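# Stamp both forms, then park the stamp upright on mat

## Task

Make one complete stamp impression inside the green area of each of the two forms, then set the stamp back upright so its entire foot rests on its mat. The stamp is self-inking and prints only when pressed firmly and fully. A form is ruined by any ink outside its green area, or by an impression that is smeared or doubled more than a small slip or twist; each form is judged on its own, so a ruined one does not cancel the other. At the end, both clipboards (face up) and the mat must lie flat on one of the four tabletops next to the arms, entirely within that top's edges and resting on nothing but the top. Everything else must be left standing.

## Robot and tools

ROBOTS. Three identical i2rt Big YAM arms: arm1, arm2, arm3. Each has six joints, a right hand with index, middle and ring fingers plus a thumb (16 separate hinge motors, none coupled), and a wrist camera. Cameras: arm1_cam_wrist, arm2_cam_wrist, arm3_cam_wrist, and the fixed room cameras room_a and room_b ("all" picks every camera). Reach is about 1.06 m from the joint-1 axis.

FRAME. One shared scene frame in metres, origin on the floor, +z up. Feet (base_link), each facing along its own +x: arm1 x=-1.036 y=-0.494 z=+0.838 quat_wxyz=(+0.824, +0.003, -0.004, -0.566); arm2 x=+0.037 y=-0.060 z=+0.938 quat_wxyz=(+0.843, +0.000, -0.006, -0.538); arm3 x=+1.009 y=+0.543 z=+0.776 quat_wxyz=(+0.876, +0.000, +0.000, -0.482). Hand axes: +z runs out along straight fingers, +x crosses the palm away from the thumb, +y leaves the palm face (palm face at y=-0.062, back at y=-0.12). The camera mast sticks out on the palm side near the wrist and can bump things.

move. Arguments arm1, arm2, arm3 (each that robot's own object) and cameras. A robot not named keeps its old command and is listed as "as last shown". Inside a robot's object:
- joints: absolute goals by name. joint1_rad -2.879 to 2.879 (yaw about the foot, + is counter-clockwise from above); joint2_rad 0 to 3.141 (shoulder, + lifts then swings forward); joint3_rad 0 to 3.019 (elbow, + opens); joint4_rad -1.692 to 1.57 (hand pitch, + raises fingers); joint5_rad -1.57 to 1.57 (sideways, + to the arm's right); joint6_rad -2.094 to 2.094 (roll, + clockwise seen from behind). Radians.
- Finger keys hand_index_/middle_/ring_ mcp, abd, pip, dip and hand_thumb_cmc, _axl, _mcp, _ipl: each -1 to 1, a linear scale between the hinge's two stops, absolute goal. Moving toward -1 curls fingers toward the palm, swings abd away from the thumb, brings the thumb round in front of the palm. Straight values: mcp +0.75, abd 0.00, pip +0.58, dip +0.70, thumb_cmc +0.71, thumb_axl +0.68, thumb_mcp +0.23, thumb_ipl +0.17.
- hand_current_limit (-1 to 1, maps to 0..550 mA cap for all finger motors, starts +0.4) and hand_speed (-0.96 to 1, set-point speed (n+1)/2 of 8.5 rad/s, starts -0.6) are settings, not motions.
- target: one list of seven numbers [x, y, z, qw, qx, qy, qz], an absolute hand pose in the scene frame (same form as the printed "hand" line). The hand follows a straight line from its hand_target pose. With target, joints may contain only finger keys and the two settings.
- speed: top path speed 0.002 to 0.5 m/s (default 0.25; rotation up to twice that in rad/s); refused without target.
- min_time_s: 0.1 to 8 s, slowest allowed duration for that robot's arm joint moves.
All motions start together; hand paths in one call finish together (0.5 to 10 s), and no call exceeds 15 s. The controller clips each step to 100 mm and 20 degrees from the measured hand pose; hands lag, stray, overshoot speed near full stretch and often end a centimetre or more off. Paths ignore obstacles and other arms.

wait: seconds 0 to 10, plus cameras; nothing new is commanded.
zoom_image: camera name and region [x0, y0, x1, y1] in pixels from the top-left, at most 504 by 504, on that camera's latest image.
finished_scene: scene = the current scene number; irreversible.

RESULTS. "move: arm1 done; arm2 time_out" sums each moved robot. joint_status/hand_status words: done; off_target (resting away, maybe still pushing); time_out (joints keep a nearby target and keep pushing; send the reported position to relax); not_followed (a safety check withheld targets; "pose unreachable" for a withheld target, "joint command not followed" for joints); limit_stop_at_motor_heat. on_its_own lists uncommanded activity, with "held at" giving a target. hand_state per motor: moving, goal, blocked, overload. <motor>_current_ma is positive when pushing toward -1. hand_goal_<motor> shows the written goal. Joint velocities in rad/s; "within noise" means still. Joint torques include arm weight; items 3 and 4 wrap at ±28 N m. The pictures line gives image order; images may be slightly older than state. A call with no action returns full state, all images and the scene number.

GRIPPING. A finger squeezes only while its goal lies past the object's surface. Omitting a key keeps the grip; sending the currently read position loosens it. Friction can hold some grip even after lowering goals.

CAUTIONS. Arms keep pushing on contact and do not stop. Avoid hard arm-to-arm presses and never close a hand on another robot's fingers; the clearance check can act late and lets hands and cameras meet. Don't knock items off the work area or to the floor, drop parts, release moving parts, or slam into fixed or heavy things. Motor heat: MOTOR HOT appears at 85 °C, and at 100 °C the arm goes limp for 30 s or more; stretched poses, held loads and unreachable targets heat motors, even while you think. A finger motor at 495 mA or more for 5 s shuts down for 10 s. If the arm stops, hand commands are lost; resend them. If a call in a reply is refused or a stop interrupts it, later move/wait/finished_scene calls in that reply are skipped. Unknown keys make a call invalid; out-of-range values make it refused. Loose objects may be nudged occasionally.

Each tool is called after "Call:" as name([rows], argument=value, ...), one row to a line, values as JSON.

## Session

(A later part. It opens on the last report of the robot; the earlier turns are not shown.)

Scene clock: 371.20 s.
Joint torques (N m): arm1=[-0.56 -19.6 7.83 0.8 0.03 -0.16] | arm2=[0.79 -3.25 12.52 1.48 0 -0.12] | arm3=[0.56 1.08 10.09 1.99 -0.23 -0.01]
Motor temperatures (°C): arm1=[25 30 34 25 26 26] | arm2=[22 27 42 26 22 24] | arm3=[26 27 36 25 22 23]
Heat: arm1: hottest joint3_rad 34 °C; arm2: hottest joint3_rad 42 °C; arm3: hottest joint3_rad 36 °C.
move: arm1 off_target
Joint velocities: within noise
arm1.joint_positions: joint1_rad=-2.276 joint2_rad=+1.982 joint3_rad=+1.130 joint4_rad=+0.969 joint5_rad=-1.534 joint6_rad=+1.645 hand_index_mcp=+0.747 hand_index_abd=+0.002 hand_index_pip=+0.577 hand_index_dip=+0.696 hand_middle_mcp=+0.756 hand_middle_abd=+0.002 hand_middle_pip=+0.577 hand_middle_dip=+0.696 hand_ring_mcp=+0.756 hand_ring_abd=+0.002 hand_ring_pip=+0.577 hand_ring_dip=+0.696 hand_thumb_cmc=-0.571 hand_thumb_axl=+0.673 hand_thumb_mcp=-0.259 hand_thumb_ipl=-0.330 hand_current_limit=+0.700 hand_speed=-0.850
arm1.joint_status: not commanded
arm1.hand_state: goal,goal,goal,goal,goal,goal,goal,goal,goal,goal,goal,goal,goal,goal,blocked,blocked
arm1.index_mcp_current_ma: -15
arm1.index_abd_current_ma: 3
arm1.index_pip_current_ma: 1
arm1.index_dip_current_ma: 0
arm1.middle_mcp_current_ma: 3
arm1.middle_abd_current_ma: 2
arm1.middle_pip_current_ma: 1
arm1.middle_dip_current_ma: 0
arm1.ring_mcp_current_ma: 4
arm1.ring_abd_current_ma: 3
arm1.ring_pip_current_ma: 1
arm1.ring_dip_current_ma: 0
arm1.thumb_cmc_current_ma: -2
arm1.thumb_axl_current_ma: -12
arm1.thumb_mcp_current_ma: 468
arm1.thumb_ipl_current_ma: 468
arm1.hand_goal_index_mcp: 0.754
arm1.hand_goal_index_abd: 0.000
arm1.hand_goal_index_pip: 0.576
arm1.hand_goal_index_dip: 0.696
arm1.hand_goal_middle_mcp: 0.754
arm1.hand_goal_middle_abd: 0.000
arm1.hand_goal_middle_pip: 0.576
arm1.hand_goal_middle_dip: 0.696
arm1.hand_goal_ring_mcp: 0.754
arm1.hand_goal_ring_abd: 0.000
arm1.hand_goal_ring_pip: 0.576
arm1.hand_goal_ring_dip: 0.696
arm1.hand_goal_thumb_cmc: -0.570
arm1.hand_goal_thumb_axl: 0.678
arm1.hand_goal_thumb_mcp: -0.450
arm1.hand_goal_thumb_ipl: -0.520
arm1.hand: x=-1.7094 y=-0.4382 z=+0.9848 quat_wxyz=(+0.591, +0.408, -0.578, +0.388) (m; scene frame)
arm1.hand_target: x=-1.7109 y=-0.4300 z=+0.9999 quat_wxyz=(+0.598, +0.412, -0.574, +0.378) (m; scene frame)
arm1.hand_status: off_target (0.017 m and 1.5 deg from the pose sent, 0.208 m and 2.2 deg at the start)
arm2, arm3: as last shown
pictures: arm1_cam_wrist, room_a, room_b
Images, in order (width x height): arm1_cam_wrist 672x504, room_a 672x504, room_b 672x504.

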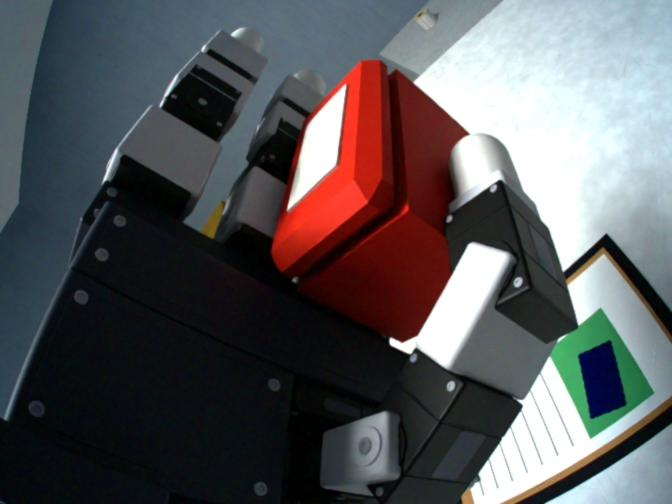

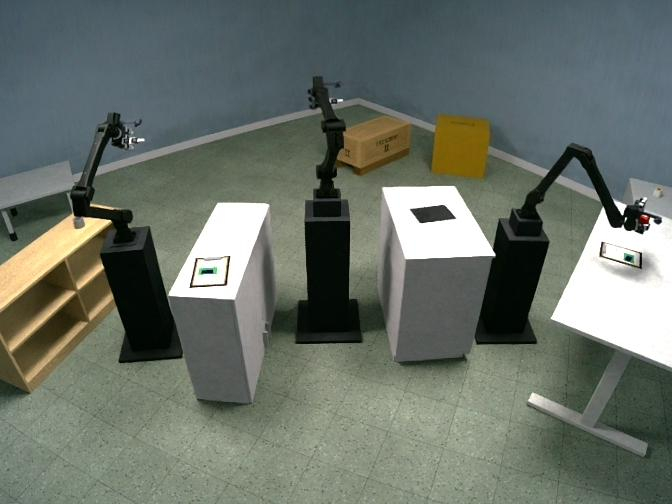

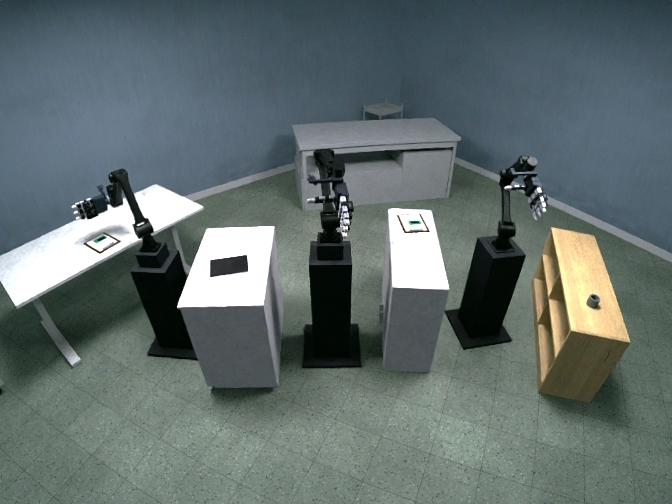

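Call:
move(arm1={"joints":{"joint2_rad":1.2,"joint3_rad":0.9,"joint4_rad":0.3,"joint5_rad":0,"joint6_rad":1.57},"min_time_s":3.5})

Call:
move(arm1={"joints":{"joint1_rad":1.36},"min_time_s":5.5})

Call:
move(arm1={"target":[-0.473,-0.426,0.97,-0.1923,0.6695,0.1857,0.6933],"speed":0.15}, cameras=["arm1_cam_wrist","room_a","room_b"])

Call:
zoom_image(camera="room_b", region=[195, 205, 265, 275])

Scene clock: 376.33 s.
Joint torques (N m): arm1=[-0.38 -12.34 11.04 1.81 0.11 -0.27] | arm2=[0.79 -3.25 12.53 1.5 0 -0.12] | arm3=[1.03 1.14 10.15 2.04 -0.22 0.02]
Motor temperatures (°C): arm1=[25 30 34 25 26 26] | arm2=[22 27 42 26 22 24] | arm3=[26 27 36 25 22 23]
Heat: arm1: hottest joint3_rad 34 °C; arm2: hottest joint3_rad 42 °C; arm3: hottest joint3_rad 36 °C.
move: arm1 done
Joint velocities: within noise
arm1.joint_positions: joint1_rad=-2.278 joint2_rad=+1.219 joint3_rad=+0.891 joint4_rad=+0.299 joint5_rad=-0.003 joint6_rad=+1.585 hand_index_mcp=+0.747 hand_index_abd=+0.002 hand_index_pip=+0.577 hand_index_dip=+0.696 hand_middle_mcp=+0.755 hand_middle_abd=+0.002 hand_middle_pip=+0.577 hand_middle_dip=+0.696 hand_ring_mcp=+0.756 hand_ring_abd=+0.002 hand_ring_pip=+0.577 hand_ring_dip=+0.696 hand_thumb_cmc=-0.571 hand_thumb_axl=+0.673 hand_thumb_mcp=-0.259 hand_thumb_ipl=-0.330 hand_current_limit=+0.700 hand_speed=-0.850
arm1.joint_status: all done
arm1.hand_state: goal,goal,goal,goal,goal,goal,goal,goal,goal,goal,goal,goal,goal,goal,blocked,blocked
arm1.index_mcp_current_ma: -16
arm1.index_abd_current_ma: 3
arm1.index_pip_current_ma: 1
arm1.index_dip_current_ma: 0
arm1.middle_mcp_current_ma: 2
arm1.middle_abd_current_ma: 2
arm1.middle_pip_current_ma: 1
arm1.middle_dip_current_ma: 0
arm1.ring_mcp_current_ma: 4
arm1.ring_abd_current_ma: 3
arm1.ring_pip_current_ma: 1
arm1.ring_dip_current_ma: 0
arm1.thumb_cmc_current_ma: -2
arm1.thumb_axl_current_ma: -12
arm1.thumb_mcp_current_ma: 467
arm1.thumb_ipl_current_ma: 468
arm1.hand_goal_index_mcp: 0.754
arm1.hand_goal_index_abd: 0.000
arm1.hand_goal_index_pip: 0.576
arm1.hand_goal_index_dip: 0.696
arm1.hand_goal_middle_mcp: 0.754
arm1.hand_goal_middle_abd: 0.000
arm1.hand_goal_middle_pip: 0.576
arm1.hand_goal_middle_dip: 0.696
arm1.hand_goal_ring_mcp: 0.754
arm1.hand_goal_ring_abd: 0.000
arm1.hand_goal_ring_pip: 0.576
arm1.hand_goal_ring_dip: 0.696
arm1.hand_goal_thumb_cmc: -0.570
arm1.hand_goal_thumb_axl: 0.678
arm1.hand_goal_thumb_mcp: -0.450
arm1.hand_goal_thumb_ipl: -0.520
arm1.hand: x=-1.5427 y=-0.2268 z=+1.1888 quat_wxyz=(+0.684, -0.124, -0.710, -0.113) (m; scene frame)
arm1.hand_target: x=-1.5369 y=-0.2224 z=+1.2059 quat_wxyz=(+0.693, -0.122, -0.700, -0.124) (m; scene frame)
arm1.hand_status: not commanded
arm2, arm3: as last shown
pictures: none

Scene clock: 382.27 s.
Joint torques (N m): arm1=[0.26 -12.1 11.11 1.81 0.07 -0.27] | arm2=[0.85 -3.25 12.53 1.5 0 -0.12] | arm3=[1.2 1.26 10.1 1.98 -0.24 0.05]
Motor temperatures (°C): arm1=[25 30 35 25 26 26] | arm2=[22 27 42 26 22 24] | arm3=[26 27 36 25 22 23]
Heat: arm1: hottest joint3_rad 35 °C; arm2: hottest joint3_rad 42 °C; arm3: hottest joint3_rad 36 °C.
move: arm1 done
Joint velocities: within noise
arm1.joint_positions: joint1_rad=+1.362 joint2_rad=+1.219 joint3_rad=+0.891 joint4_rad=+0.299 joint5_rad=-0.003 joint6_rad=+1.584 hand_index_mcp=+0.745 hand_index_abd=+0.002 hand_index_pip=+0.577 hand_index_dip=+0.696 hand_middle_mcp=+0.754 hand_middle_abd=+0.002 hand_middle_pip=+0.577 hand_middle_dip=+0.696 hand_ring_mcp=+0.754 hand_ring_abd=+0.002 hand_ring_pip=+0.577 hand_ring_dip=+0.696 hand_thumb_cmc=-0.571 hand_thumb_axl=+0.673 hand_thumb_mcp=-0.259 hand_thumb_ipl=-0.331 hand_current_limit=+0.700 hand_speed=-0.850
arm1.joint_status: all done
arm1.hand_state: goal,goal,goal,goal,goal,goal,goal,goal,goal,goal,goal,goal,goal,goal,blocked,blocked
arm1.index_mcp_current_ma: -20
arm1.index_abd_current_ma: 3
arm1.index_pip_current_ma: 1
arm1.index_dip_current_ma: 0
arm1.middle_mcp_current_ma: 0
arm1.middle_abd_current_ma: 2
arm1.middle_pip_current_ma: 1
arm1.middle_dip_current_ma: 0
arm1.ring_mcp_current_ma: 0
arm1.ring_abd_current_ma: 3
arm1.ring_pip_current_ma: 1
arm1.ring_dip_current_ma: 0
arm1.thumb_cmc_current_ma: -2
arm1.thumb_axl_current_ma: -12
arm1.thumb_mcp_current_ma: 467
arm1.thumb_ipl_current_ma: 468
arm1.hand_goal_index_mcp: 0.754
arm1.hand_goal_index_abd: 0.000
arm1.hand_goal_index_pip: 0.576
arm1.hand_goal_index_dip: 0.696
arm1.hand_goal_middle_mcp: 0.754
arm1.hand_goal_middle_abd: 0.000
arm1.hand_goal_middle_pip: 0.576
arm1.hand_goal_middle_dip: 0.696
arm1.hand_goal_ring_mcp: 0.754
arm1.hand_goal_ring_abd: 0.000
arm1.hand_goal_ring_pip: 0.576
arm1.hand_goal_ring_dip: 0.696
arm1.hand_goal_thumb_cmc: -0.570
arm1.hand_goal_thumb_axl: 0.678
arm1.hand_goal_thumb_mcp: -0.450
arm1.hand_goal_thumb_ipl: -0.520
arm1.hand: x=-0.4692 y=-0.4894 z=+1.2001 quat_wxyz=(-0.061, +0.711, +0.053, +0.698) (m; scene frame)
arm1.hand_target: x=-0.4725 y=-0.4915 z=+1.2169 quat_wxyz=(-0.055, +0.701, +0.056, +0.709) (m; scene frame)
arm1.hand_status: not commanded
arm2: as last shown
arm3.joint_positions: joint1_rad=-0.334 joint2_rad=+0.610 joint3_rad=+1.227 joint4_rad=-1.186 joint5_rad=-0.236 joint6_rad=+1.466 hand_index_mcp=+0.755 hand_index_abd=+0.002 hand_index_pip=+0.577 hand_index_dip=+0.696 hand_middle_mcp=+0.755 hand_middle_abd=+0.002 hand_middle_pip=+0.577 hand_middle_dip=+0.696 hand_ring_mcp=+0.756 hand_ring_abd=+0.002 hand_ring_pip=+0.577 hand_ring_dip=+0.696 hand_thumb_cmc=-0.563 hand_thumb_axl=+0.679 hand_thumb_mcp=+0.225 hand_thumb_ipl=+0.166 hand_current_limit=+0.400 hand_speed=-0.850
arm3.joint_status: not commanded
arm3.hand_state: goal,goal,goal,goal,goal,goal,goal,goal,goal,goal,goal,goal,goal,goal,goal,goal
arm3.index_mcp_current_ma: 0
arm3.index_abd_current_ma: 0
arm3.index_pip_current_ma: 0
arm3.index_dip_current_ma: 0
arm3.middle_mcp_current_ma: 0
arm3.middle_abd_current_ma: 0
arm3.middle_pip_current_ma: 0
arm3.middle_dip_current_ma: 0
arm3.ring_mcp_current_ma: 0
arm3.ring_abd_current_ma: 0
arm3.ring_pip_current_ma: 0
arm3.ring_dip_current_ma: 0
arm3.thumb_cmc_current_ma: 1
arm3.thumb_axl_current_ma: 0
arm3.thumb_mcp_current_ma: 0
arm3.thumb_ipl_current_ma: 0
arm3.hand_goal_index_mcp: 0.754
arm3.hand_goal_index_abd: 0.000
arm3.hand_goal_index_pip: 0.576
arm3.hand_goal_index_dip: 0.696
arm3.hand_goal_middle_mcp: 0.754
arm3.hand_goal_middle_abd: 0.000
arm3.hand_goal_middle_pip: 0.576
arm3.hand_goal_middle_dip: 0.696
arm3.hand_goal_ring_mcp: 0.754
arm3.hand_goal_ring_abd: 0.000
arm3.hand_goal_ring_pip: 0.576
arm3.hand_goal_ring_dip: 0.696
arm3.hand_goal_thumb_cmc: -0.570
arm3.hand_goal_thumb_axl: 0.678
arm3.hand_goal_thumb_mcp: 0.226
arm3.hand_goal_thumb_ipl: 0.168
arm3.hand: x=+1.0286 y=+0.2642 z=+1.2471 quat_wxyz=(+0.238, +0.743, -0.458, +0.426) (m; scene frame)
arm3.hand_target: x=+1.0330 y=+0.2685 z=+1.2537 quat_wxyz=(+0.234, +0.742, -0.455, +0.434) (m; scene frame)
arm3.hand_status: not commanded
pictures: none

Scene clock: 384.80 s.
Joint torques (N m): arm1=[-0.44 -13.27 6.43 2.91 -0.18 -0.14] | arm2=[0.79 -3.19 12.52 1.5 0 -0.13] | arm3=[0.67 0.67 9.99 2 -0.22 0.05]
Motor temperatures (°C): arm1=[25 30 35 25 26 26] | arm2=[22 27 42 26 22 24] | arm3=[26 27 36 25 22 23]
Heat: arm1: hottest joint3_rad 35 °C; arm2: hottest joint3_rad 42 °C; arm3: hottest joint3_rad 36 °C.
move: arm1 off_target
Joint velocities: within noise
arm1.joint_positions: joint1_rad=+1.354 joint2_rad=+1.736 joint3_rad=+0.558 joint4_rad=+1.163 joint5_rad=-0.398 joint6_rad=+1.584 hand_index_mcp=+0.745 hand_index_abd=+0.002 hand_index_pip=+0.577 hand_index_dip=+0.696 hand_middle_mcp=+0.754 hand_middle_abd=+0.002 hand_middle_pip=+0.577 hand_middle_dip=+0.696 hand_ring_mcp=+0.754 hand_ring_abd=+0.002 hand_ring_pip=+0.577 hand_ring_dip=+0.696 hand_thumb_cmc=-0.571 hand_thumb_axl=+0.673 hand_thumb_mcp=-0.259 hand_thumb_ipl=-0.331 hand_current_limit=+0.700 hand_speed=-0.850
arm1.joint_status: not commanded
arm1.hand_state: goal,goal,goal,goal,goal,goal,goal,goal,goal,goal,goal,goal,goal,goal,blocked,blocked
arm1.index_mcp_current_ma: -20
arm1.index_abd_current_ma: 3
arm1.index_pip_current_ma: 1
arm1.index_dip_current_ma: 0
arm1.middle_mcp_current_ma: 0
arm1.middle_abd_current_ma: 2
arm1.middle_pip_current_ma: 1
arm1.middle_dip_current_ma: 0
arm1.ring_mcp_current_ma: 0
arm1.ring_abd_current_ma: 3
arm1.ring_pip_current_ma: 1
arm1.ring_dip_current_ma: 0
arm1.thumb_cmc_current_ma: -2
arm1.thumb_axl_current_ma: -12
arm1.thumb_mcp_current_ma: 468
arm1.thumb_ipl_current_ma: 467
arm1.hand_goal_index_mcp: 0.754
arm1.hand_goal_index_abd: 0.000
arm1.hand_goal_index_pip: 0.576
arm1.hand_goal_index_dip: 0.696
arm1.hand_goal_middle_mcp: 0.754
arm1.hand_goal_middle_abd: 0.000
arm1.hand_goal_middle_pip: 0.576
arm1.hand_goal_middle_dip: 0.696
arm1.hand_goal_ring_mcp: 0.754
arm1.hand_goal_ring_abd: 0.000
arm1.hand_goal_ring_pip: 0.576
arm1.hand_goal_ring_dip: 0.696
arm1.hand_goal_thumb_cmc: -0.570
arm1.hand_goal_thumb_axl: 0.678
arm1.hand_goal_thumb_mcp: -0.450
arm1.hand_goal_thumb_ipl: -0.520
arm1.hand: x=-0.4774 y=-0.4210 z=+0.9565 quat_wxyz=(-0.196, +0.683, +0.187, +0.678) (m; scene frame)
arm1.hand_target: x=-0.4732 y=-0.4260 z=+0.9700 quat_wxyz=(-0.192, +0.669, +0.186, +0.693) (m; scene frame)
arm1.hand_status: off_target (0.015 m and 2.4 deg from the pose sent, 0.239 m and 22.0 deg at the start)
arm2.joint_positions: joint1_rad=+0.176 joint2_rad=+0.816 joint3_rad=+0.999 joint4_rad=-0.581 joint5_rad=+0.001 joint6_rad=+1.550 hand_index_mcp=+0.755 hand_index_abd=+0.003 hand_index_pip=+0.577 hand_index_dip=+0.696 hand_middle_mcp=+0.753 hand_middle_abd=+0.003 hand_middle_pip=+0.577 hand_middle_dip=+0.696 hand_ring_mcp=+0.754 hand_ring_abd=+0.002 hand_ring_pip=+0.577 hand_ring_dip=+0.696 hand_thumb_cmc=-0.563 hand_thumb_axl=+0.679 hand_thumb_mcp=+0.224 hand_thumb_ipl=+0.166 hand_current_limit=+0.700 hand_speed=-0.850
arm2.joint_status: not commanded
arm2.hand_state: goal,goal,goal,goal,goal,goal,goal,goal,goal,goal,goal,goal,goal,goal,goal,goal
arm2.index_mcp_current_ma: 0
arm2.index_abd_current_ma: 1
arm2.index_pip_current_ma: 0
arm2.index_dip_current_ma: 0
arm2.middle_mcp_current_ma: 0
arm2.middle_abd_current_ma: 1
arm2.middle_pip_current_ma: 0
arm2.middle_dip_current_ma: 0
arm2.ring_mcp_current_ma: 0
arm2.ring_abd_current_ma: 1
arm2.ring_pip_current_ma: 0
arm2.ring_dip_current_ma: 0
arm2.thumb_cmc_current_ma: 6
arm2.thumb_axl_current_ma: 0
arm2.thumb_mcp_current_ma: -1
arm2.thumb_ipl_current_ma: -2
arm2.hand_goal_index_mcp: 0.754
arm2.hand_goal_index_abd: 0.000
arm2.hand_goal_index_pip: 0.576
arm2.hand_goal_index_dip: 0.696
arm2.hand_goal_middle_mcp: 0.754
arm2.hand_goal_middle_abd: 0.000
arm2.hand_goal_middle_pip: 0.576
arm2.hand_goal_middle_dip: 0.696
arm2.hand_goal_ring_mcp: 0.754
arm2.hand_goal_ring_abd: 0.000
arm2.hand_goal_ring_pip: 0.576
arm2.hand_goal_ring_dip: 0.696
arm2.hand_goal_thumb_cmc: -0.570
arm2.hand_goal_thumb_axl: 0.678
arm2.hand_goal_thumb_mcp: 0.226
arm2.hand_goal_thumb_ipl: 0.168
arm2.hand: x=+0.1965 y=-0.4411 z=+1.3490 quat_wxyz=(+0.261, +0.739, -0.377, +0.493) (m; scene frame)
arm2.hand_target: x=+0.1988 y=-0.4365 z=+1.3791 quat_wxyz=(+0.266, +0.727, -0.369, +0.514) (m; scene frame)
arm2.hand_status: not commanded
arm3: as last shown
pictures: arm1_cam_wrist, room_a, room_b
Images, in order (width x height): arm1_cam_wrist 672x504, room_a 672x504, room_b 672x504.

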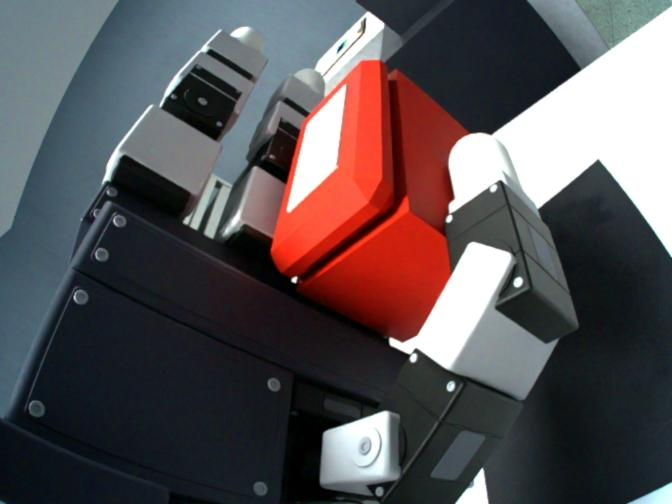

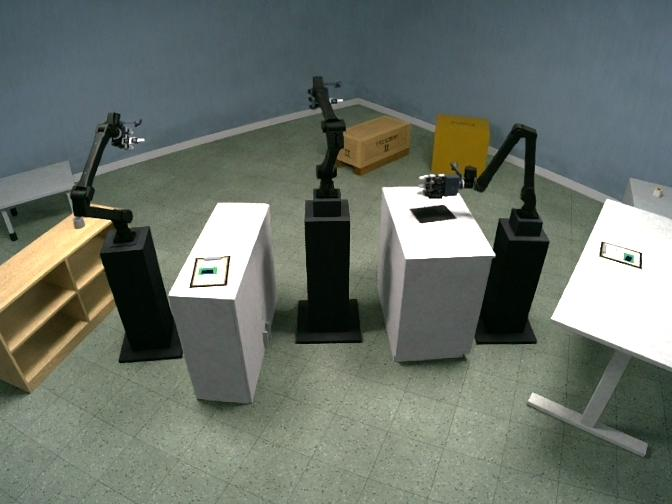

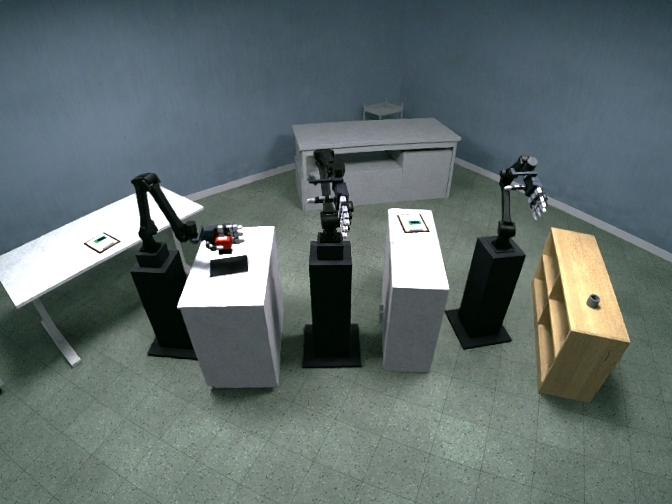

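Scaled by 7.200 from the camera's 672x504 image, which has a finer 960x720 frame.

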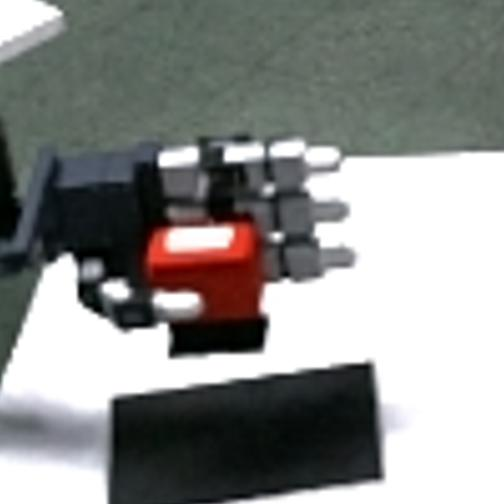

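Call:
move(arm1={"target":[-0.472,-0.424,0.872,-0.1923,0.6695,0.1857,0.6933],"speed":0.08}, cameras=["room_a","room_b"])

Call:
zoom_image(camera="room_b", region=[195, 225, 265, 295])

Scene clock: 387.20 s.
Joint torques (N m): arm1=[-0.09 -14.74 5.23 2.91 0.01 -0.14] | arm2=[0.79 -3.19 12.53 1.5 0 -0.12] | arm3=[0.97 0.5 10.1 2.02 -0.22 0.06]
Motor temperatures (°C): arm1=[25 30 34 25 26 26] | arm2=[22 27 42 26 22 24] | arm3=[26 27 36 25 22 23]
Heat: arm1: hottest joint3_rad 34 °C; arm2: hottest joint3_rad 42 °C; arm3: hottest joint3_rad 36 °C.
move: arm1 off_target
Joint velocities: within noise
arm1.joint_positions: joint1_rad=+1.354 joint2_rad=+2.094 joint3_rad=+0.576 joint4_rad=+1.488 joint5_rad=-0.398 joint6_rad=+1.584 hand_index_mcp=+0.745 hand_index_abd=+0.002 hand_index_pip=+0.577 hand_index_dip=+0.696 hand_middle_mcp=+0.754 hand_middle_abd=+0.002 hand_middle_pip=+0.577 hand_middle_dip=+0.696 hand_ring_mcp=+0.754 hand_ring_abd=+0.002 hand_ring_pip=+0.577 hand_ring_dip=+0.696 hand_thumb_cmc=-0.571 hand_thumb_axl=+0.673 hand_thumb_mcp=-0.259 hand_thumb_ipl=-0.331 hand_current_limit=+0.700 hand_speed=-0.850
arm1.joint_status: not commanded
arm1.hand_state: goal,goal,goal,goal,goal,goal,goal,goal,goal,goal,goal,goal,goal,goal,blocked,blocked
arm1.index_mcp_current_ma: -20
arm1.index_abd_current_ma: 3
arm1.index_pip_current_ma: 1
arm1.index_dip_current_ma: 0
arm1.middle_mcp_current_ma: 0
arm1.middle_abd_current_ma: 2
arm1.middle_pip_current_ma: 1
arm1.middle_dip_current_ma: 0
arm1.ring_mcp_current_ma: 0
arm1.ring_abd_current_ma: 3
arm1.ring_pip_current_ma: 1
arm1.ring_dip_current_ma: 0
arm1.thumb_cmc_current_ma: -2
arm1.thumb_axl_current_ma: -12
arm1.thumb_mcp_current_ma: 468
arm1.thumb_ipl_current_ma: 467
arm1.hand_goal_index_mcp: 0.754
arm1.hand_goal_index_abd: 0.000
arm1.hand_goal_index_pip: 0.576
arm1.hand_goal_index_dip: 0.696
arm1.hand_goal_middle_mcp: 0.754
arm1.hand_goal_middle_abd: 0.000
arm1.hand_goal_middle_pip: 0.576
arm1.hand_goal_middle_dip: 0.696
arm1.hand_goal_ring_mcp: 0.754
arm1.hand_goal_ring_abd: 0.000
arm1.hand_goal_ring_pip: 0.576
arm1.hand_goal_ring_dip: 0.696
arm1.hand_goal_thumb_cmc: -0.570
arm1.hand_goal_thumb_axl: 0.678
arm1.hand_goal_thumb_mcp: -0.450
arm1.hand_goal_thumb_ipl: -0.520
arm1.hand: x=-0.4841 y=-0.4221 z=+0.8555 quat_wxyz=(-0.197, +0.689, +0.186, +0.672) (m; scene frame)
arm1.hand_target: x=-0.4727 y=-0.4241 z=+0.8720 quat_wxyz=(-0.192, +0.670, +0.186, +0.693) (m; scene frame)
arm1.hand_status: off_target (0.021 m and 3.3 deg from the pose sent, 0.085 m and 2.4 deg at the start)
arm2, arm3: as last shown
pictures: room_a, room_b
Images, in order (width x height): room_a 672x504, room_b 672x504.

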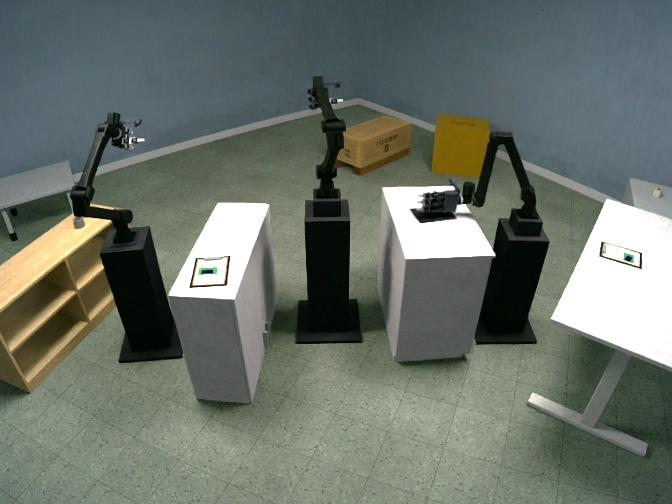

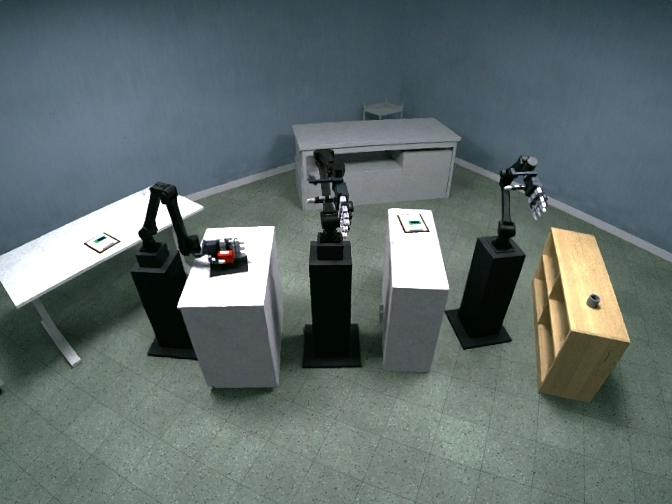

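Scaled by 7.200 from the camera's 672x504 image, which has a finer 960x720 frame.

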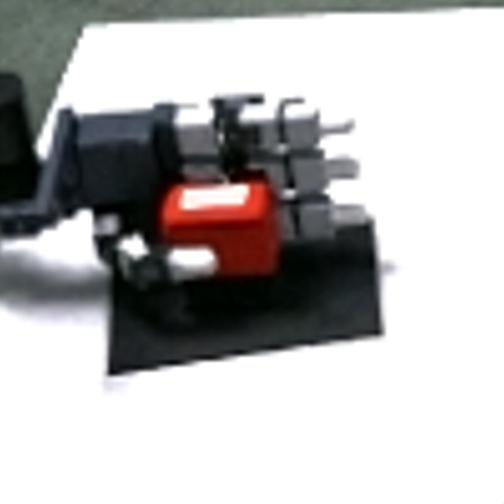

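Call:
move(arm1={"target":[-0.472,-0.424,0.858,-0.1923,0.6695,0.1857,0.6933],"speed":0.05})

Call:
move(arm1={"target":[-0.472,-0.424,0.848,-0.1923,0.6695,0.1857,0.6933],"speed":0.05}, cameras=["room_a","room_b","arm1_cam_wrist"])

Call:
zoom_image(camera="room_b", region=[195, 225, 265, 295])

Scene clock: 388.50 s.
Joint torques (N m): arm1=[-0.09 -13.8 4.77 2.56 0.03 -0.14] | arm2=[0.79 -3.25 12.52 1.5 0 -0.13] | arm3=[0.62 1.08 10.13 2.02 -0.21 0.02]
Motor temperatures (°C): arm1=[25 30 34 25 26 26] | arm2=[22 27 42 26 22 24] | arm3=[26 27 36 25 22 23]
Heat: arm1: hottest joint3_rad 34 °C; arm2: hottest joint3_rad 42 °C; arm3: hottest joint3_rad 36 °C.
move: arm1 off_target
Joint velocities: within noise
arm1.joint_positions: joint1_rad=+1.354 joint2_rad=+2.133 joint3_rad=+0.592 joint4_rad=+1.535 joint5_rad=-0.398 joint6_rad=+1.584 hand_index_mcp=+0.745 hand_index_abd=+0.002 hand_index_pip=+0.577 hand_index_dip=+0.696 hand_middle_mcp=+0.753 hand_middle_abd=+0.002 hand_middle_pip=+0.577 hand_middle_dip=+0.696 hand_ring_mcp=+0.754 hand_ring_abd=+0.002 hand_ring_pip=+0.577 hand_ring_dip=+0.696 hand_thumb_cmc=-0.572 hand_thumb_axl=+0.673 hand_thumb_mcp=-0.259 hand_thumb_ipl=-0.332 hand_current_limit=+0.700 hand_speed=-0.850
arm1.joint_status: not commanded
arm1.hand_state: goal,goal,goal,goal,goal,goal,goal,goal,goal,goal,goal,goal,goal,goal,blocked,blocked
arm1.index_mcp_current_ma: -20
arm1.index_abd_current_ma: 4
arm1.index_pip_current_ma: 1
arm1.index_dip_current_ma: 0
arm1.middle_mcp_current_ma: -1
arm1.middle_abd_current_ma: 3
arm1.middle_pip_current_ma: 1
arm1.middle_dip_current_ma: 0
arm1.ring_mcp_current_ma: 0
arm1.ring_abd_current_ma: 3
arm1.ring_pip_current_ma: 1
arm1.ring_dip_current_ma: 0
arm1.thumb_cmc_current_ma: -3
arm1.thumb_axl_current_ma: -13
arm1.thumb_mcp_current_ma: 468
arm1.thumb_ipl_current_ma: 468
arm1.hand_goal_index_mcp: 0.754
arm1.hand_goal_index_abd: 0.000
arm1.hand_goal_index_pip: 0.576
arm1.hand_goal_index_dip: 0.696
arm1.hand_goal_middle_mcp: 0.754
arm1.hand_goal_middle_abd: 0.000
arm1.hand_goal_middle_pip: 0.576
arm1.hand_goal_middle_dip: 0.696
arm1.hand_goal_ring_mcp: 0.754
arm1.hand_goal_ring_abd: 0.000
arm1.hand_goal_ring_pip: 0.576
arm1.hand_goal_ring_dip: 0.696
arm1.hand_goal_thumb_cmc: -0.570
arm1.hand_goal_thumb_axl: 0.678
arm1.hand_goal_thumb_mcp: -0.450
arm1.hand_goal_thumb_ipl: -0.520
arm1.hand: x=-0.4807 y=-0.4215 z=+0.8518 quat_wxyz=(-0.196, +0.680, +0.187, +0.681) (m; scene frame)
arm1.hand_target: x=-0.4723 y=-0.4241 z=+0.8580 quat_wxyz=(-0.192, +0.670, +0.186, +0.693) (m; scene frame)
arm1.hand_status: off_target (0.011 m and 1.9 deg from the pose sent, 0.012 m and 3.3 deg at the start)
arm2, arm3: as last shown
pictures: none

Scene clock: 389.47 s.
Joint torques (N m): arm1=[-0.03 -13.22 4.41 2.11 0.04 -0.14] | arm2=[0.79 -3.19 12.53 1.48 0 -0.12] | arm3=[1.26 1.32 10.15 1.92 -0.22 0.05]
Motor temperatures (°C): arm1=[25 30 34 25 26 26] | arm2=[22 27 42 26 22 24] | arm3=[26 27 36 25 22 23]
Heat: arm1: hottest joint3_rad 34 °C; arm2: hottest joint3_rad 42 °C; arm3: hottest joint3_rad 36 °C.
move: arm1 done
Joint velocities: within noise
arm1.joint_positions: joint1_rad=+1.354 joint2_rad=+2.156 joint3_rad=+0.605 joint4_rad=+1.571 joint5_rad=-0.398 joint6_rad=+1.584 hand_index_mcp=+0.745 hand_index_abd=+0.002 hand_index_pip=+0.577 hand_index_dip=+0.696 hand_middle_mcp=+0.753 hand_middle_abd=+0.002 hand_middle_pip=+0.577 hand_middle_dip=+0.696 hand_ring_mcp=+0.754 hand_ring_abd=+0.002 hand_ring_pip=+0.577 hand_ring_dip=+0.696 hand_thumb_cmc=-0.572 hand_thumb_axl=+0.673 hand_thumb_mcp=-0.258 hand_thumb_ipl=-0.334 hand_current_limit=+0.700 hand_speed=-0.850
arm1.joint_status: not commanded
arm1.hand_state: goal,goal,goal,goal,goal,goal,goal,goal,goal,goal,goal,goal,goal,goal,blocked,blocked
arm1.index_mcp_current_ma: -20
arm1.index_abd_current_ma: 4
arm1.index_pip_current_ma: 1
arm1.index_dip_current_ma: 0
arm1.middle_mcp_current_ma: -1
arm1.middle_abd_current_ma: 3
arm1.middle_pip_current_ma: 1
arm1.middle_dip_current_ma: 0
arm1.ring_mcp_current_ma: 0
arm1.ring_abd_current_ma: 3
arm1.ring_pip_current_ma: 1
arm1.ring_dip_current_ma: 0
arm1.thumb_cmc_current_ma: -3
arm1.thumb_axl_current_ma: -12
arm1.thumb_mcp_current_ma: 468
arm1.thumb_ipl_current_ma: 467
arm1.hand_goal_index_mcp: 0.754
arm1.hand_goal_index_abd: 0.000
arm1.hand_goal_index_pip: 0.576
arm1.hand_goal_index_dip: 0.696
arm1.hand_goal_middle_mcp: 0.754
arm1.hand_goal_middle_abd: 0.000
arm1.hand_goal_middle_pip: 0.576
arm1.hand_goal_middle_dip: 0.696
arm1.hand_goal_ring_mcp: 0.754
arm1.hand_goal_ring_abd: 0.000
arm1.hand_goal_ring_pip: 0.576
arm1.hand_goal_ring_dip: 0.696
arm1.hand_goal_thumb_cmc: -0.570
arm1.hand_goal_thumb_axl: 0.678
arm1.hand_goal_thumb_mcp: -0.450
arm1.hand_goal_thumb_ipl: -0.520
arm1.hand: x=-0.4777 y=-0.4211 z=+0.8523 quat_wxyz=(-0.195, +0.671, +0.189, +0.690) (m; scene frame)
arm1.hand_target: x=-0.4722 y=-0.4240 z=+0.8480 quat_wxyz=(-0.192, +0.670, +0.186, +0.693) (m; scene frame)
arm1.hand_status: done (0.008 m and 0.6 deg from the pose sent, 0.010 m and 1.9 deg at the start; a joint's target at an end of its range on 16 of 29 steps)
arm2, arm3: as last shown
pictures: arm1_cam_wrist, room_a, room_b
Images, in order (width x height): arm1_cam_wrist 672x504, room_a 672x504, room_b 672x504.

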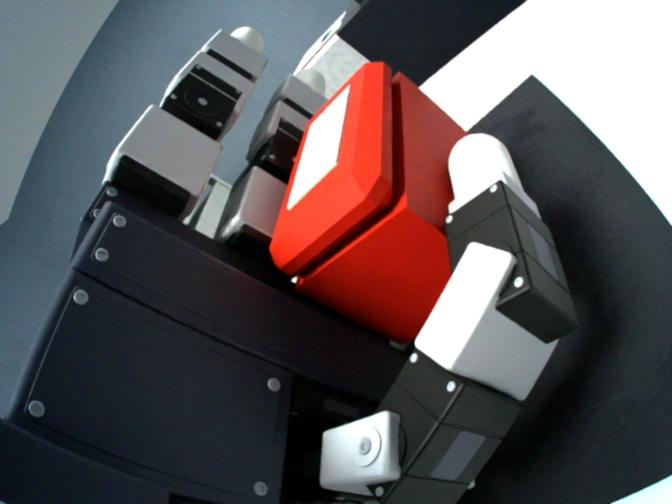

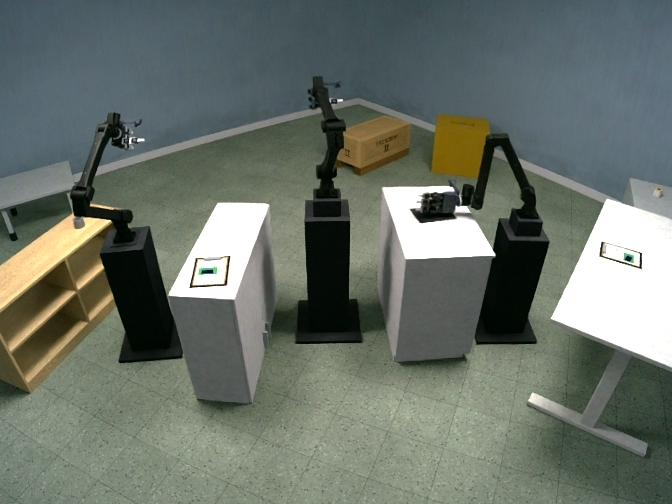

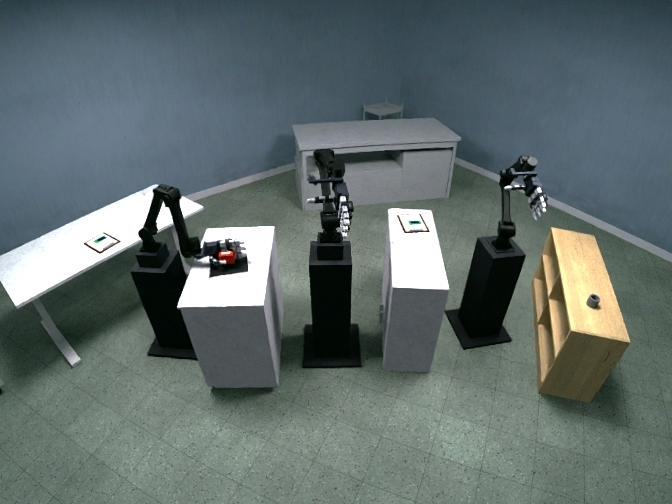

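Scaled by 7.200 from the camera's 672x504 image, which has a finer 960x720 frame.

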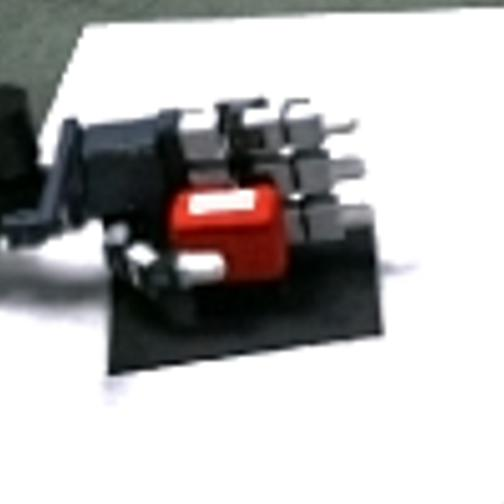

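Contact reached (torque change, z stalled). Release.

Call:
move(arm1={"joints":{"hand_thumb_mcp":0.0,"hand_thumb_ipl":-0.1}})

Call:
move(arm1={"joints":{"hand_thumb_mcp":0.226,"hand_thumb_ipl":0.168}}, cameras=["room_b","arm1_cam_wrist"])

Call:
zoom_image(camera="room_b", region=[195, 225, 265, 295])

Scene clock: 391.17 s.
Joint torques (N m): arm1=[-0.09 -14.45 4.1 2.07 0.04 -0.15] | arm2=[0.79 -3.25 12.53 1.5 0 -0.12] | arm3=[1.32 1.14 10.1 2.02 -0.22 0.04]
Motor temperatures (°C): arm1=[25 30 34 25 26 26] | arm2=[22 27 42 26 22 24] | arm3=[26 27 36 25 22 23]
Heat: arm1: hottest joint3_rad 34 °C; arm2: hottest joint3_rad 42 °C; arm3: hottest joint3_rad 36 °C.
move: arm1 done
Joint velocities: within noise
arm1.joint_positions: joint1_rad=+1.354 joint2_rad=+2.172 joint3_rad=+0.608 joint4_rad=+1.571 joint5_rad=-0.398 joint6_rad=+1.584 hand_index_mcp=+0.752 hand_index_abd=+0.002 hand_index_pip=+0.577 hand_index_dip=+0.696 hand_middle_mcp=+0.753 hand_middle_abd=+0.002 hand_middle_pip=+0.577 hand_middle_dip=+0.696 hand_ring_mcp=+0.754 hand_ring_abd=+0.002 hand_ring_pip=+0.577 hand_ring_dip=+0.696 hand_thumb_cmc=-0.564 hand_thumb_axl=+0.679 hand_thumb_mcp=-0.002 hand_thumb_ipl=-0.102 hand_current_limit=+0.700 hand_speed=-0.850
arm1.joint_status: all done
arm1.hand_state: goal,goal,goal,goal,goal,goal,goal,goal,goal,goal,goal,goal,goal,goal,goal,goal
arm1.index_mcp_current_ma: -4
arm1.index_abd_current_ma: 4
arm1.index_pip_current_ma: 1
arm1.index_dip_current_ma: 0
arm1.middle_mcp_current_ma: -1
arm1.middle_abd_current_ma: 3
arm1.middle_pip_current_ma: 1
arm1.middle_dip_current_ma: 0
arm1.ring_mcp_current_ma: 0
arm1.ring_abd_current_ma: 3
arm1.ring_pip_current_ma: 1
arm1.ring_dip_current_ma: 0
arm1.thumb_cmc_current_ma: 12
arm1.thumb_axl_current_ma: 2
arm1.thumb_mcp_current_ma: -5
arm1.thumb_ipl_current_ma: -4
arm1.hand_goal_index_mcp: 0.754
arm1.hand_goal_index_abd: 0.000
arm1.hand_goal_index_pip: 0.576
arm1.hand_goal_index_dip: 0.696
arm1.hand_goal_middle_mcp: 0.754
arm1.hand_goal_middle_abd: 0.000
arm1.hand_goal_middle_pip: 0.576
arm1.hand_goal_middle_dip: 0.696
arm1.hand_goal_ring_mcp: 0.754
arm1.hand_goal_ring_abd: 0.000
arm1.hand_goal_ring_pip: 0.576
arm1.hand_goal_ring_dip: 0.696
arm1.hand_goal_thumb_cmc: -0.570
arm1.hand_goal_thumb_axl: 0.678
arm1.hand_goal_thumb_mcp: 0.000
arm1.hand_goal_thumb_ipl: -0.100
arm1.hand: x=-0.4786 y=-0.4212 z=+0.8446 quat_wxyz=(-0.195, +0.676, +0.188, +0.685) (m; scene frame)
arm1.hand_target: x=-0.4722 y=-0.4240 z=+0.8481 quat_wxyz=(-0.192, +0.670, +0.186, +0.693) (m; scene frame)
arm1.hand_status: not commanded
arm2, arm3: as last shown
pictures: none

Scene clock: 392.30 s.
Joint torques (N m): arm1=[-0.09 -14.45 4.1 2.09 0.04 -0.15] | arm2=[0.79 -3.19 12.55 1.48 0 -0.12] | arm3=[0.73 0.79 10.04 1.96 -0.22 0.04]
Motor temperatures (°C): arm1=[25 30 34 25 26 26] | arm2=[22 27 42 26 22 24] | arm3=[26 27 36 25 22 23]
Heat: arm1: hottest joint3_rad 34 °C; arm2: hottest joint3_rad 42 °C; arm3: hottest joint3_rad 36 °C.
move: arm1 done
Joint velocities: within noise
arm1.joint_positions: joint1_rad=+1.354 joint2_rad=+2.172 joint3_rad=+0.608 joint4_rad=+1.571 joint5_rad=-0.398 joint6_rad=+1.584 hand_index_mcp=+0.752 hand_index_abd=+0.002 hand_index_pip=+0.577 hand_index_dip=+0.696 hand_middle_mcp=+0.753 hand_middle_abd=+0.002 hand_middle_pip=+0.577 hand_middle_dip=+0.696 hand_ring_mcp=+0.754 hand_ring_abd=+0.002 hand_ring_pip=+0.577 hand_ring_dip=+0.696 hand_thumb_cmc=-0.564 hand_thumb_axl=+0.679 hand_thumb_mcp=+0.224 hand_thumb_ipl=+0.166 hand_current_limit=+0.700 hand_speed=-0.850
arm1.joint_status: all done
arm1.hand_state: goal,goal,goal,goal,goal,goal,goal,goal,goal,goal,goal,goal,goal,goal,goal,goal
arm1.index_mcp_current_ma: -4
arm1.index_abd_current_ma: 4
arm1.index_pip_current_ma: 1
arm1.index_dip_current_ma: 0
arm1.middle_mcp_current_ma: -1
arm1.middle_abd_current_ma: 3
arm1.middle_pip_current_ma: 1
arm1.middle_dip_current_ma: 0
arm1.ring_mcp_current_ma: 0
arm1.ring_abd_current_ma: 3
arm1.ring_pip_current_ma: 1
arm1.ring_dip_current_ma: 0
arm1.thumb_cmc_current_ma: 14
arm1.thumb_axl_current_ma: 2
arm1.thumb_mcp_current_ma: -5
arm1.thumb_ipl_current_ma: -4
arm1.hand_goal_index_mcp: 0.754
arm1.hand_goal_index_abd: 0.000
arm1.hand_goal_index_pip: 0.576
arm1.hand_goal_index_dip: 0.696
arm1.hand_goal_middle_mcp: 0.754
arm1.hand_goal_middle_abd: 0.000
arm1.hand_goal_middle_pip: 0.576
arm1.hand_goal_middle_dip: 0.696
arm1.hand_goal_ring_mcp: 0.754
arm1.hand_goal_ring_abd: 0.000
arm1.hand_goal_ring_pip: 0.576
arm1.hand_goal_ring_dip: 0.696
arm1.hand_goal_thumb_cmc: -0.570
arm1.hand_goal_thumb_axl: 0.678
arm1.hand_goal_thumb_mcp: 0.226
arm1.hand_goal_thumb_ipl: 0.168
arm1.hand: x=-0.4786 y=-0.4212 z=+0.8446 quat_wxyz=(-0.195, +0.676, +0.188, +0.685) (m; scene frame)
arm1.hand_target: x=-0.4722 y=-0.4240 z=+0.8481 quat_wxyz=(-0.192, +0.670, +0.186, +0.693) (m; scene frame)
arm1.hand_status: not commanded
arm2, arm3: as last shown
pictures: arm1_cam_wrist, room_b
Images, in order (width x height): arm1_cam_wrist 672x504, room_b 672x504.

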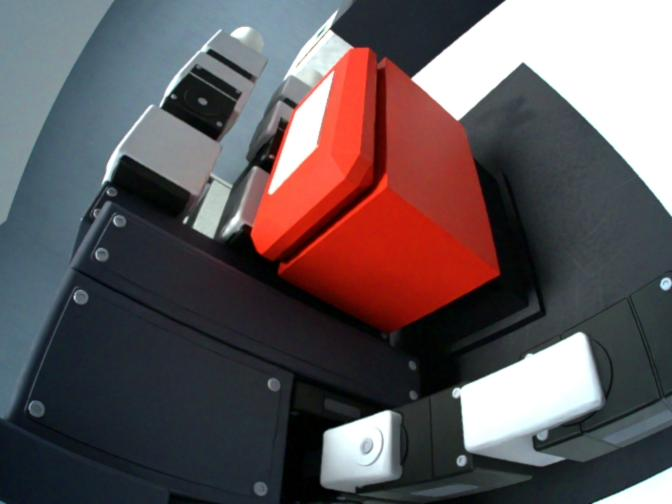

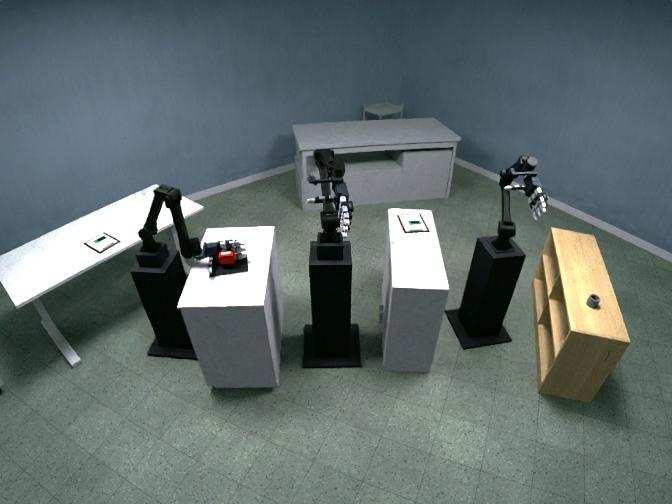

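Scaled by 7.200 from the camera's 672x504 image, which has a finer 960x720 frame.

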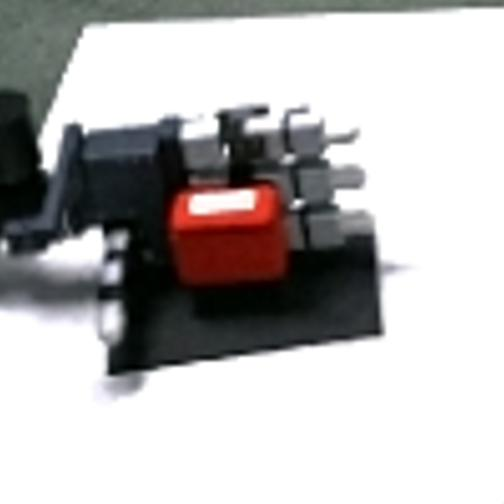

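Call:
move(arm1={"target":[-0.487,-0.399,0.858,-0.1949,0.6797,0.1949,0.6797],"speed":0.06}, cameras=["room_b","arm1_cam_wrist"])

Call:
zoom_image(camera="room_b", region=[195, 225, 265, 295])

Scene clock: 393.93 s.
Joint torques (N m): arm1=[0.91 -16.03 2.56 1.47 0.1 -0.24] | arm2=[0.79 -3.25 12.52 1.48 0 -0.12] | arm3=[0.91 1.44 10.06 2.18 -0.22 0.03]
Motor temperatures (°C): arm1=[25 30 34 25 26 26] | arm2=[22 27 42 26 22 24] | arm3=[26 27 36 25 22 23]
Heat: arm1: hottest joint3_rad 34 °C; arm2: hottest joint3_rad 42 °C; arm3: hottest joint3_rad 36 °C.
move: arm1 done
Joint velocities: within noise
arm1.joint_positions: joint1_rad=+1.406 joint2_rad=+2.125 joint3_rad=+0.584 joint4_rad=+1.525 joint5_rad=-0.352 joint6_rad=+1.581 hand_index_mcp=+0.753 hand_index_abd=+0.002 hand_index_pip=+0.577 hand_index_dip=+0.696 hand_middle_mcp=+0.753 hand_middle_abd=+0.002 hand_middle_pip=+0.577 hand_middle_dip=+0.696 hand_ring_mcp=+0.754 hand_ring_abd=+0.002 hand_ring_pip=+0.577 hand_ring_dip=+0.696 hand_thumb_cmc=-0.563 hand_thumb_axl=+0.679 hand_thumb_mcp=+0.224 hand_thumb_ipl=+0.166 hand_current_limit=+0.700 hand_speed=-0.850
arm1.joint_status: not commanded
arm1.hand_state: goal,goal,goal,goal,goal,goal,goal,goal,goal,goal,goal,goal,goal,goal,goal,goal
arm1.index_mcp_current_ma: -1
arm1.index_abd_current_ma: 4
arm1.index_pip_current_ma: 1
arm1.index_dip_current_ma: 0
arm1.middle_mcp_current_ma: -1
arm1.middle_abd_current_ma: 3
arm1.middle_pip_current_ma: 1
arm1.middle_dip_current_ma: 0
arm1.ring_mcp_current_ma: 0
arm1.ring_abd_current_ma: 3
arm1.ring_pip_current_ma: 1
arm1.ring_dip_current_ma: 0
arm1.thumb_cmc_current_ma: 14
arm1.thumb_axl_current_ma: 2
arm1.thumb_mcp_current_ma: -5
arm1.thumb_ipl_current_ma: -4
arm1.hand_goal_index_mcp: 0.754
arm1.hand_goal_index_abd: 0.000
arm1.hand_goal_index_pip: 0.576
arm1.hand_goal_index_dip: 0.696
arm1.hand_goal_middle_mcp: 0.754
arm1.hand_goal_middle_abd: 0.000
arm1.hand_goal_middle_pip: 0.576
arm1.hand_goal_middle_dip: 0.696
arm1.hand_goal_ring_mcp: 0.754
arm1.hand_goal_ring_abd: 0.000
arm1.hand_goal_ring_pip: 0.576
arm1.hand_goal_ring_dip: 0.696
arm1.hand_goal_thumb_cmc: -0.570
arm1.hand_goal_thumb_axl: 0.678
arm1.hand_goal_thumb_mcp: 0.226
arm1.hand_goal_thumb_ipl: 0.168
arm1.hand: x=-0.4867 y=-0.4023 z=+0.8514 quat_wxyz=(-0.197, +0.683, +0.190, +0.677) (m; scene frame)
arm1.hand_target: x=-0.4871 y=-0.3990 z=+0.8578 quat_wxyz=(-0.195, +0.680, +0.195, +0.680) (m; scene frame)
arm1.hand_status: done (0.007 m and 0.7 deg from the pose sent, 0.027 m and 1.1 deg at the start)
arm2, arm3: as last shown
pictures: arm1_cam_wrist, room_b
Images, in order (width x height): arm1_cam_wrist 672x504, room_b 672x504.

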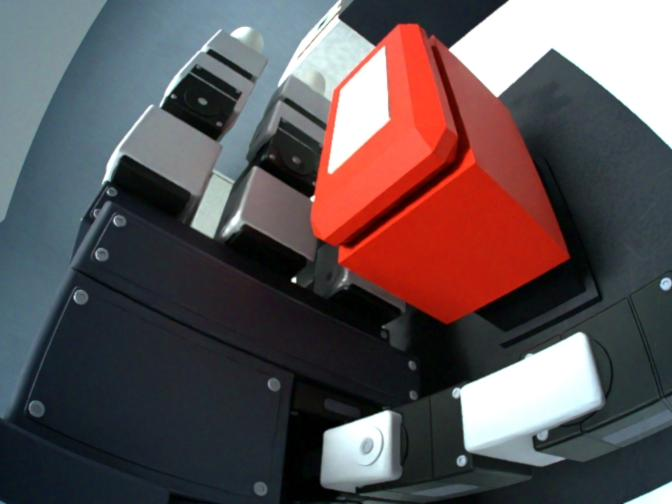

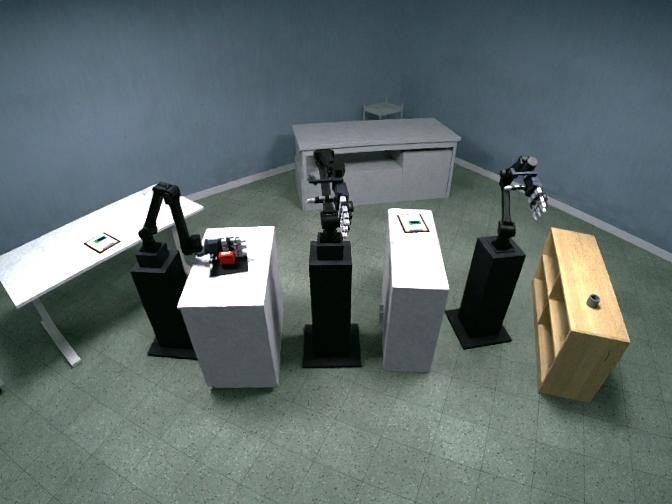

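Scaled by 7.200 from the camera's 672x504 image, which has a finer 960x720 frame.

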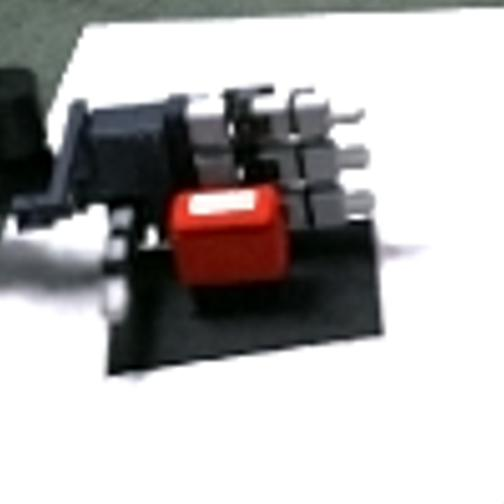

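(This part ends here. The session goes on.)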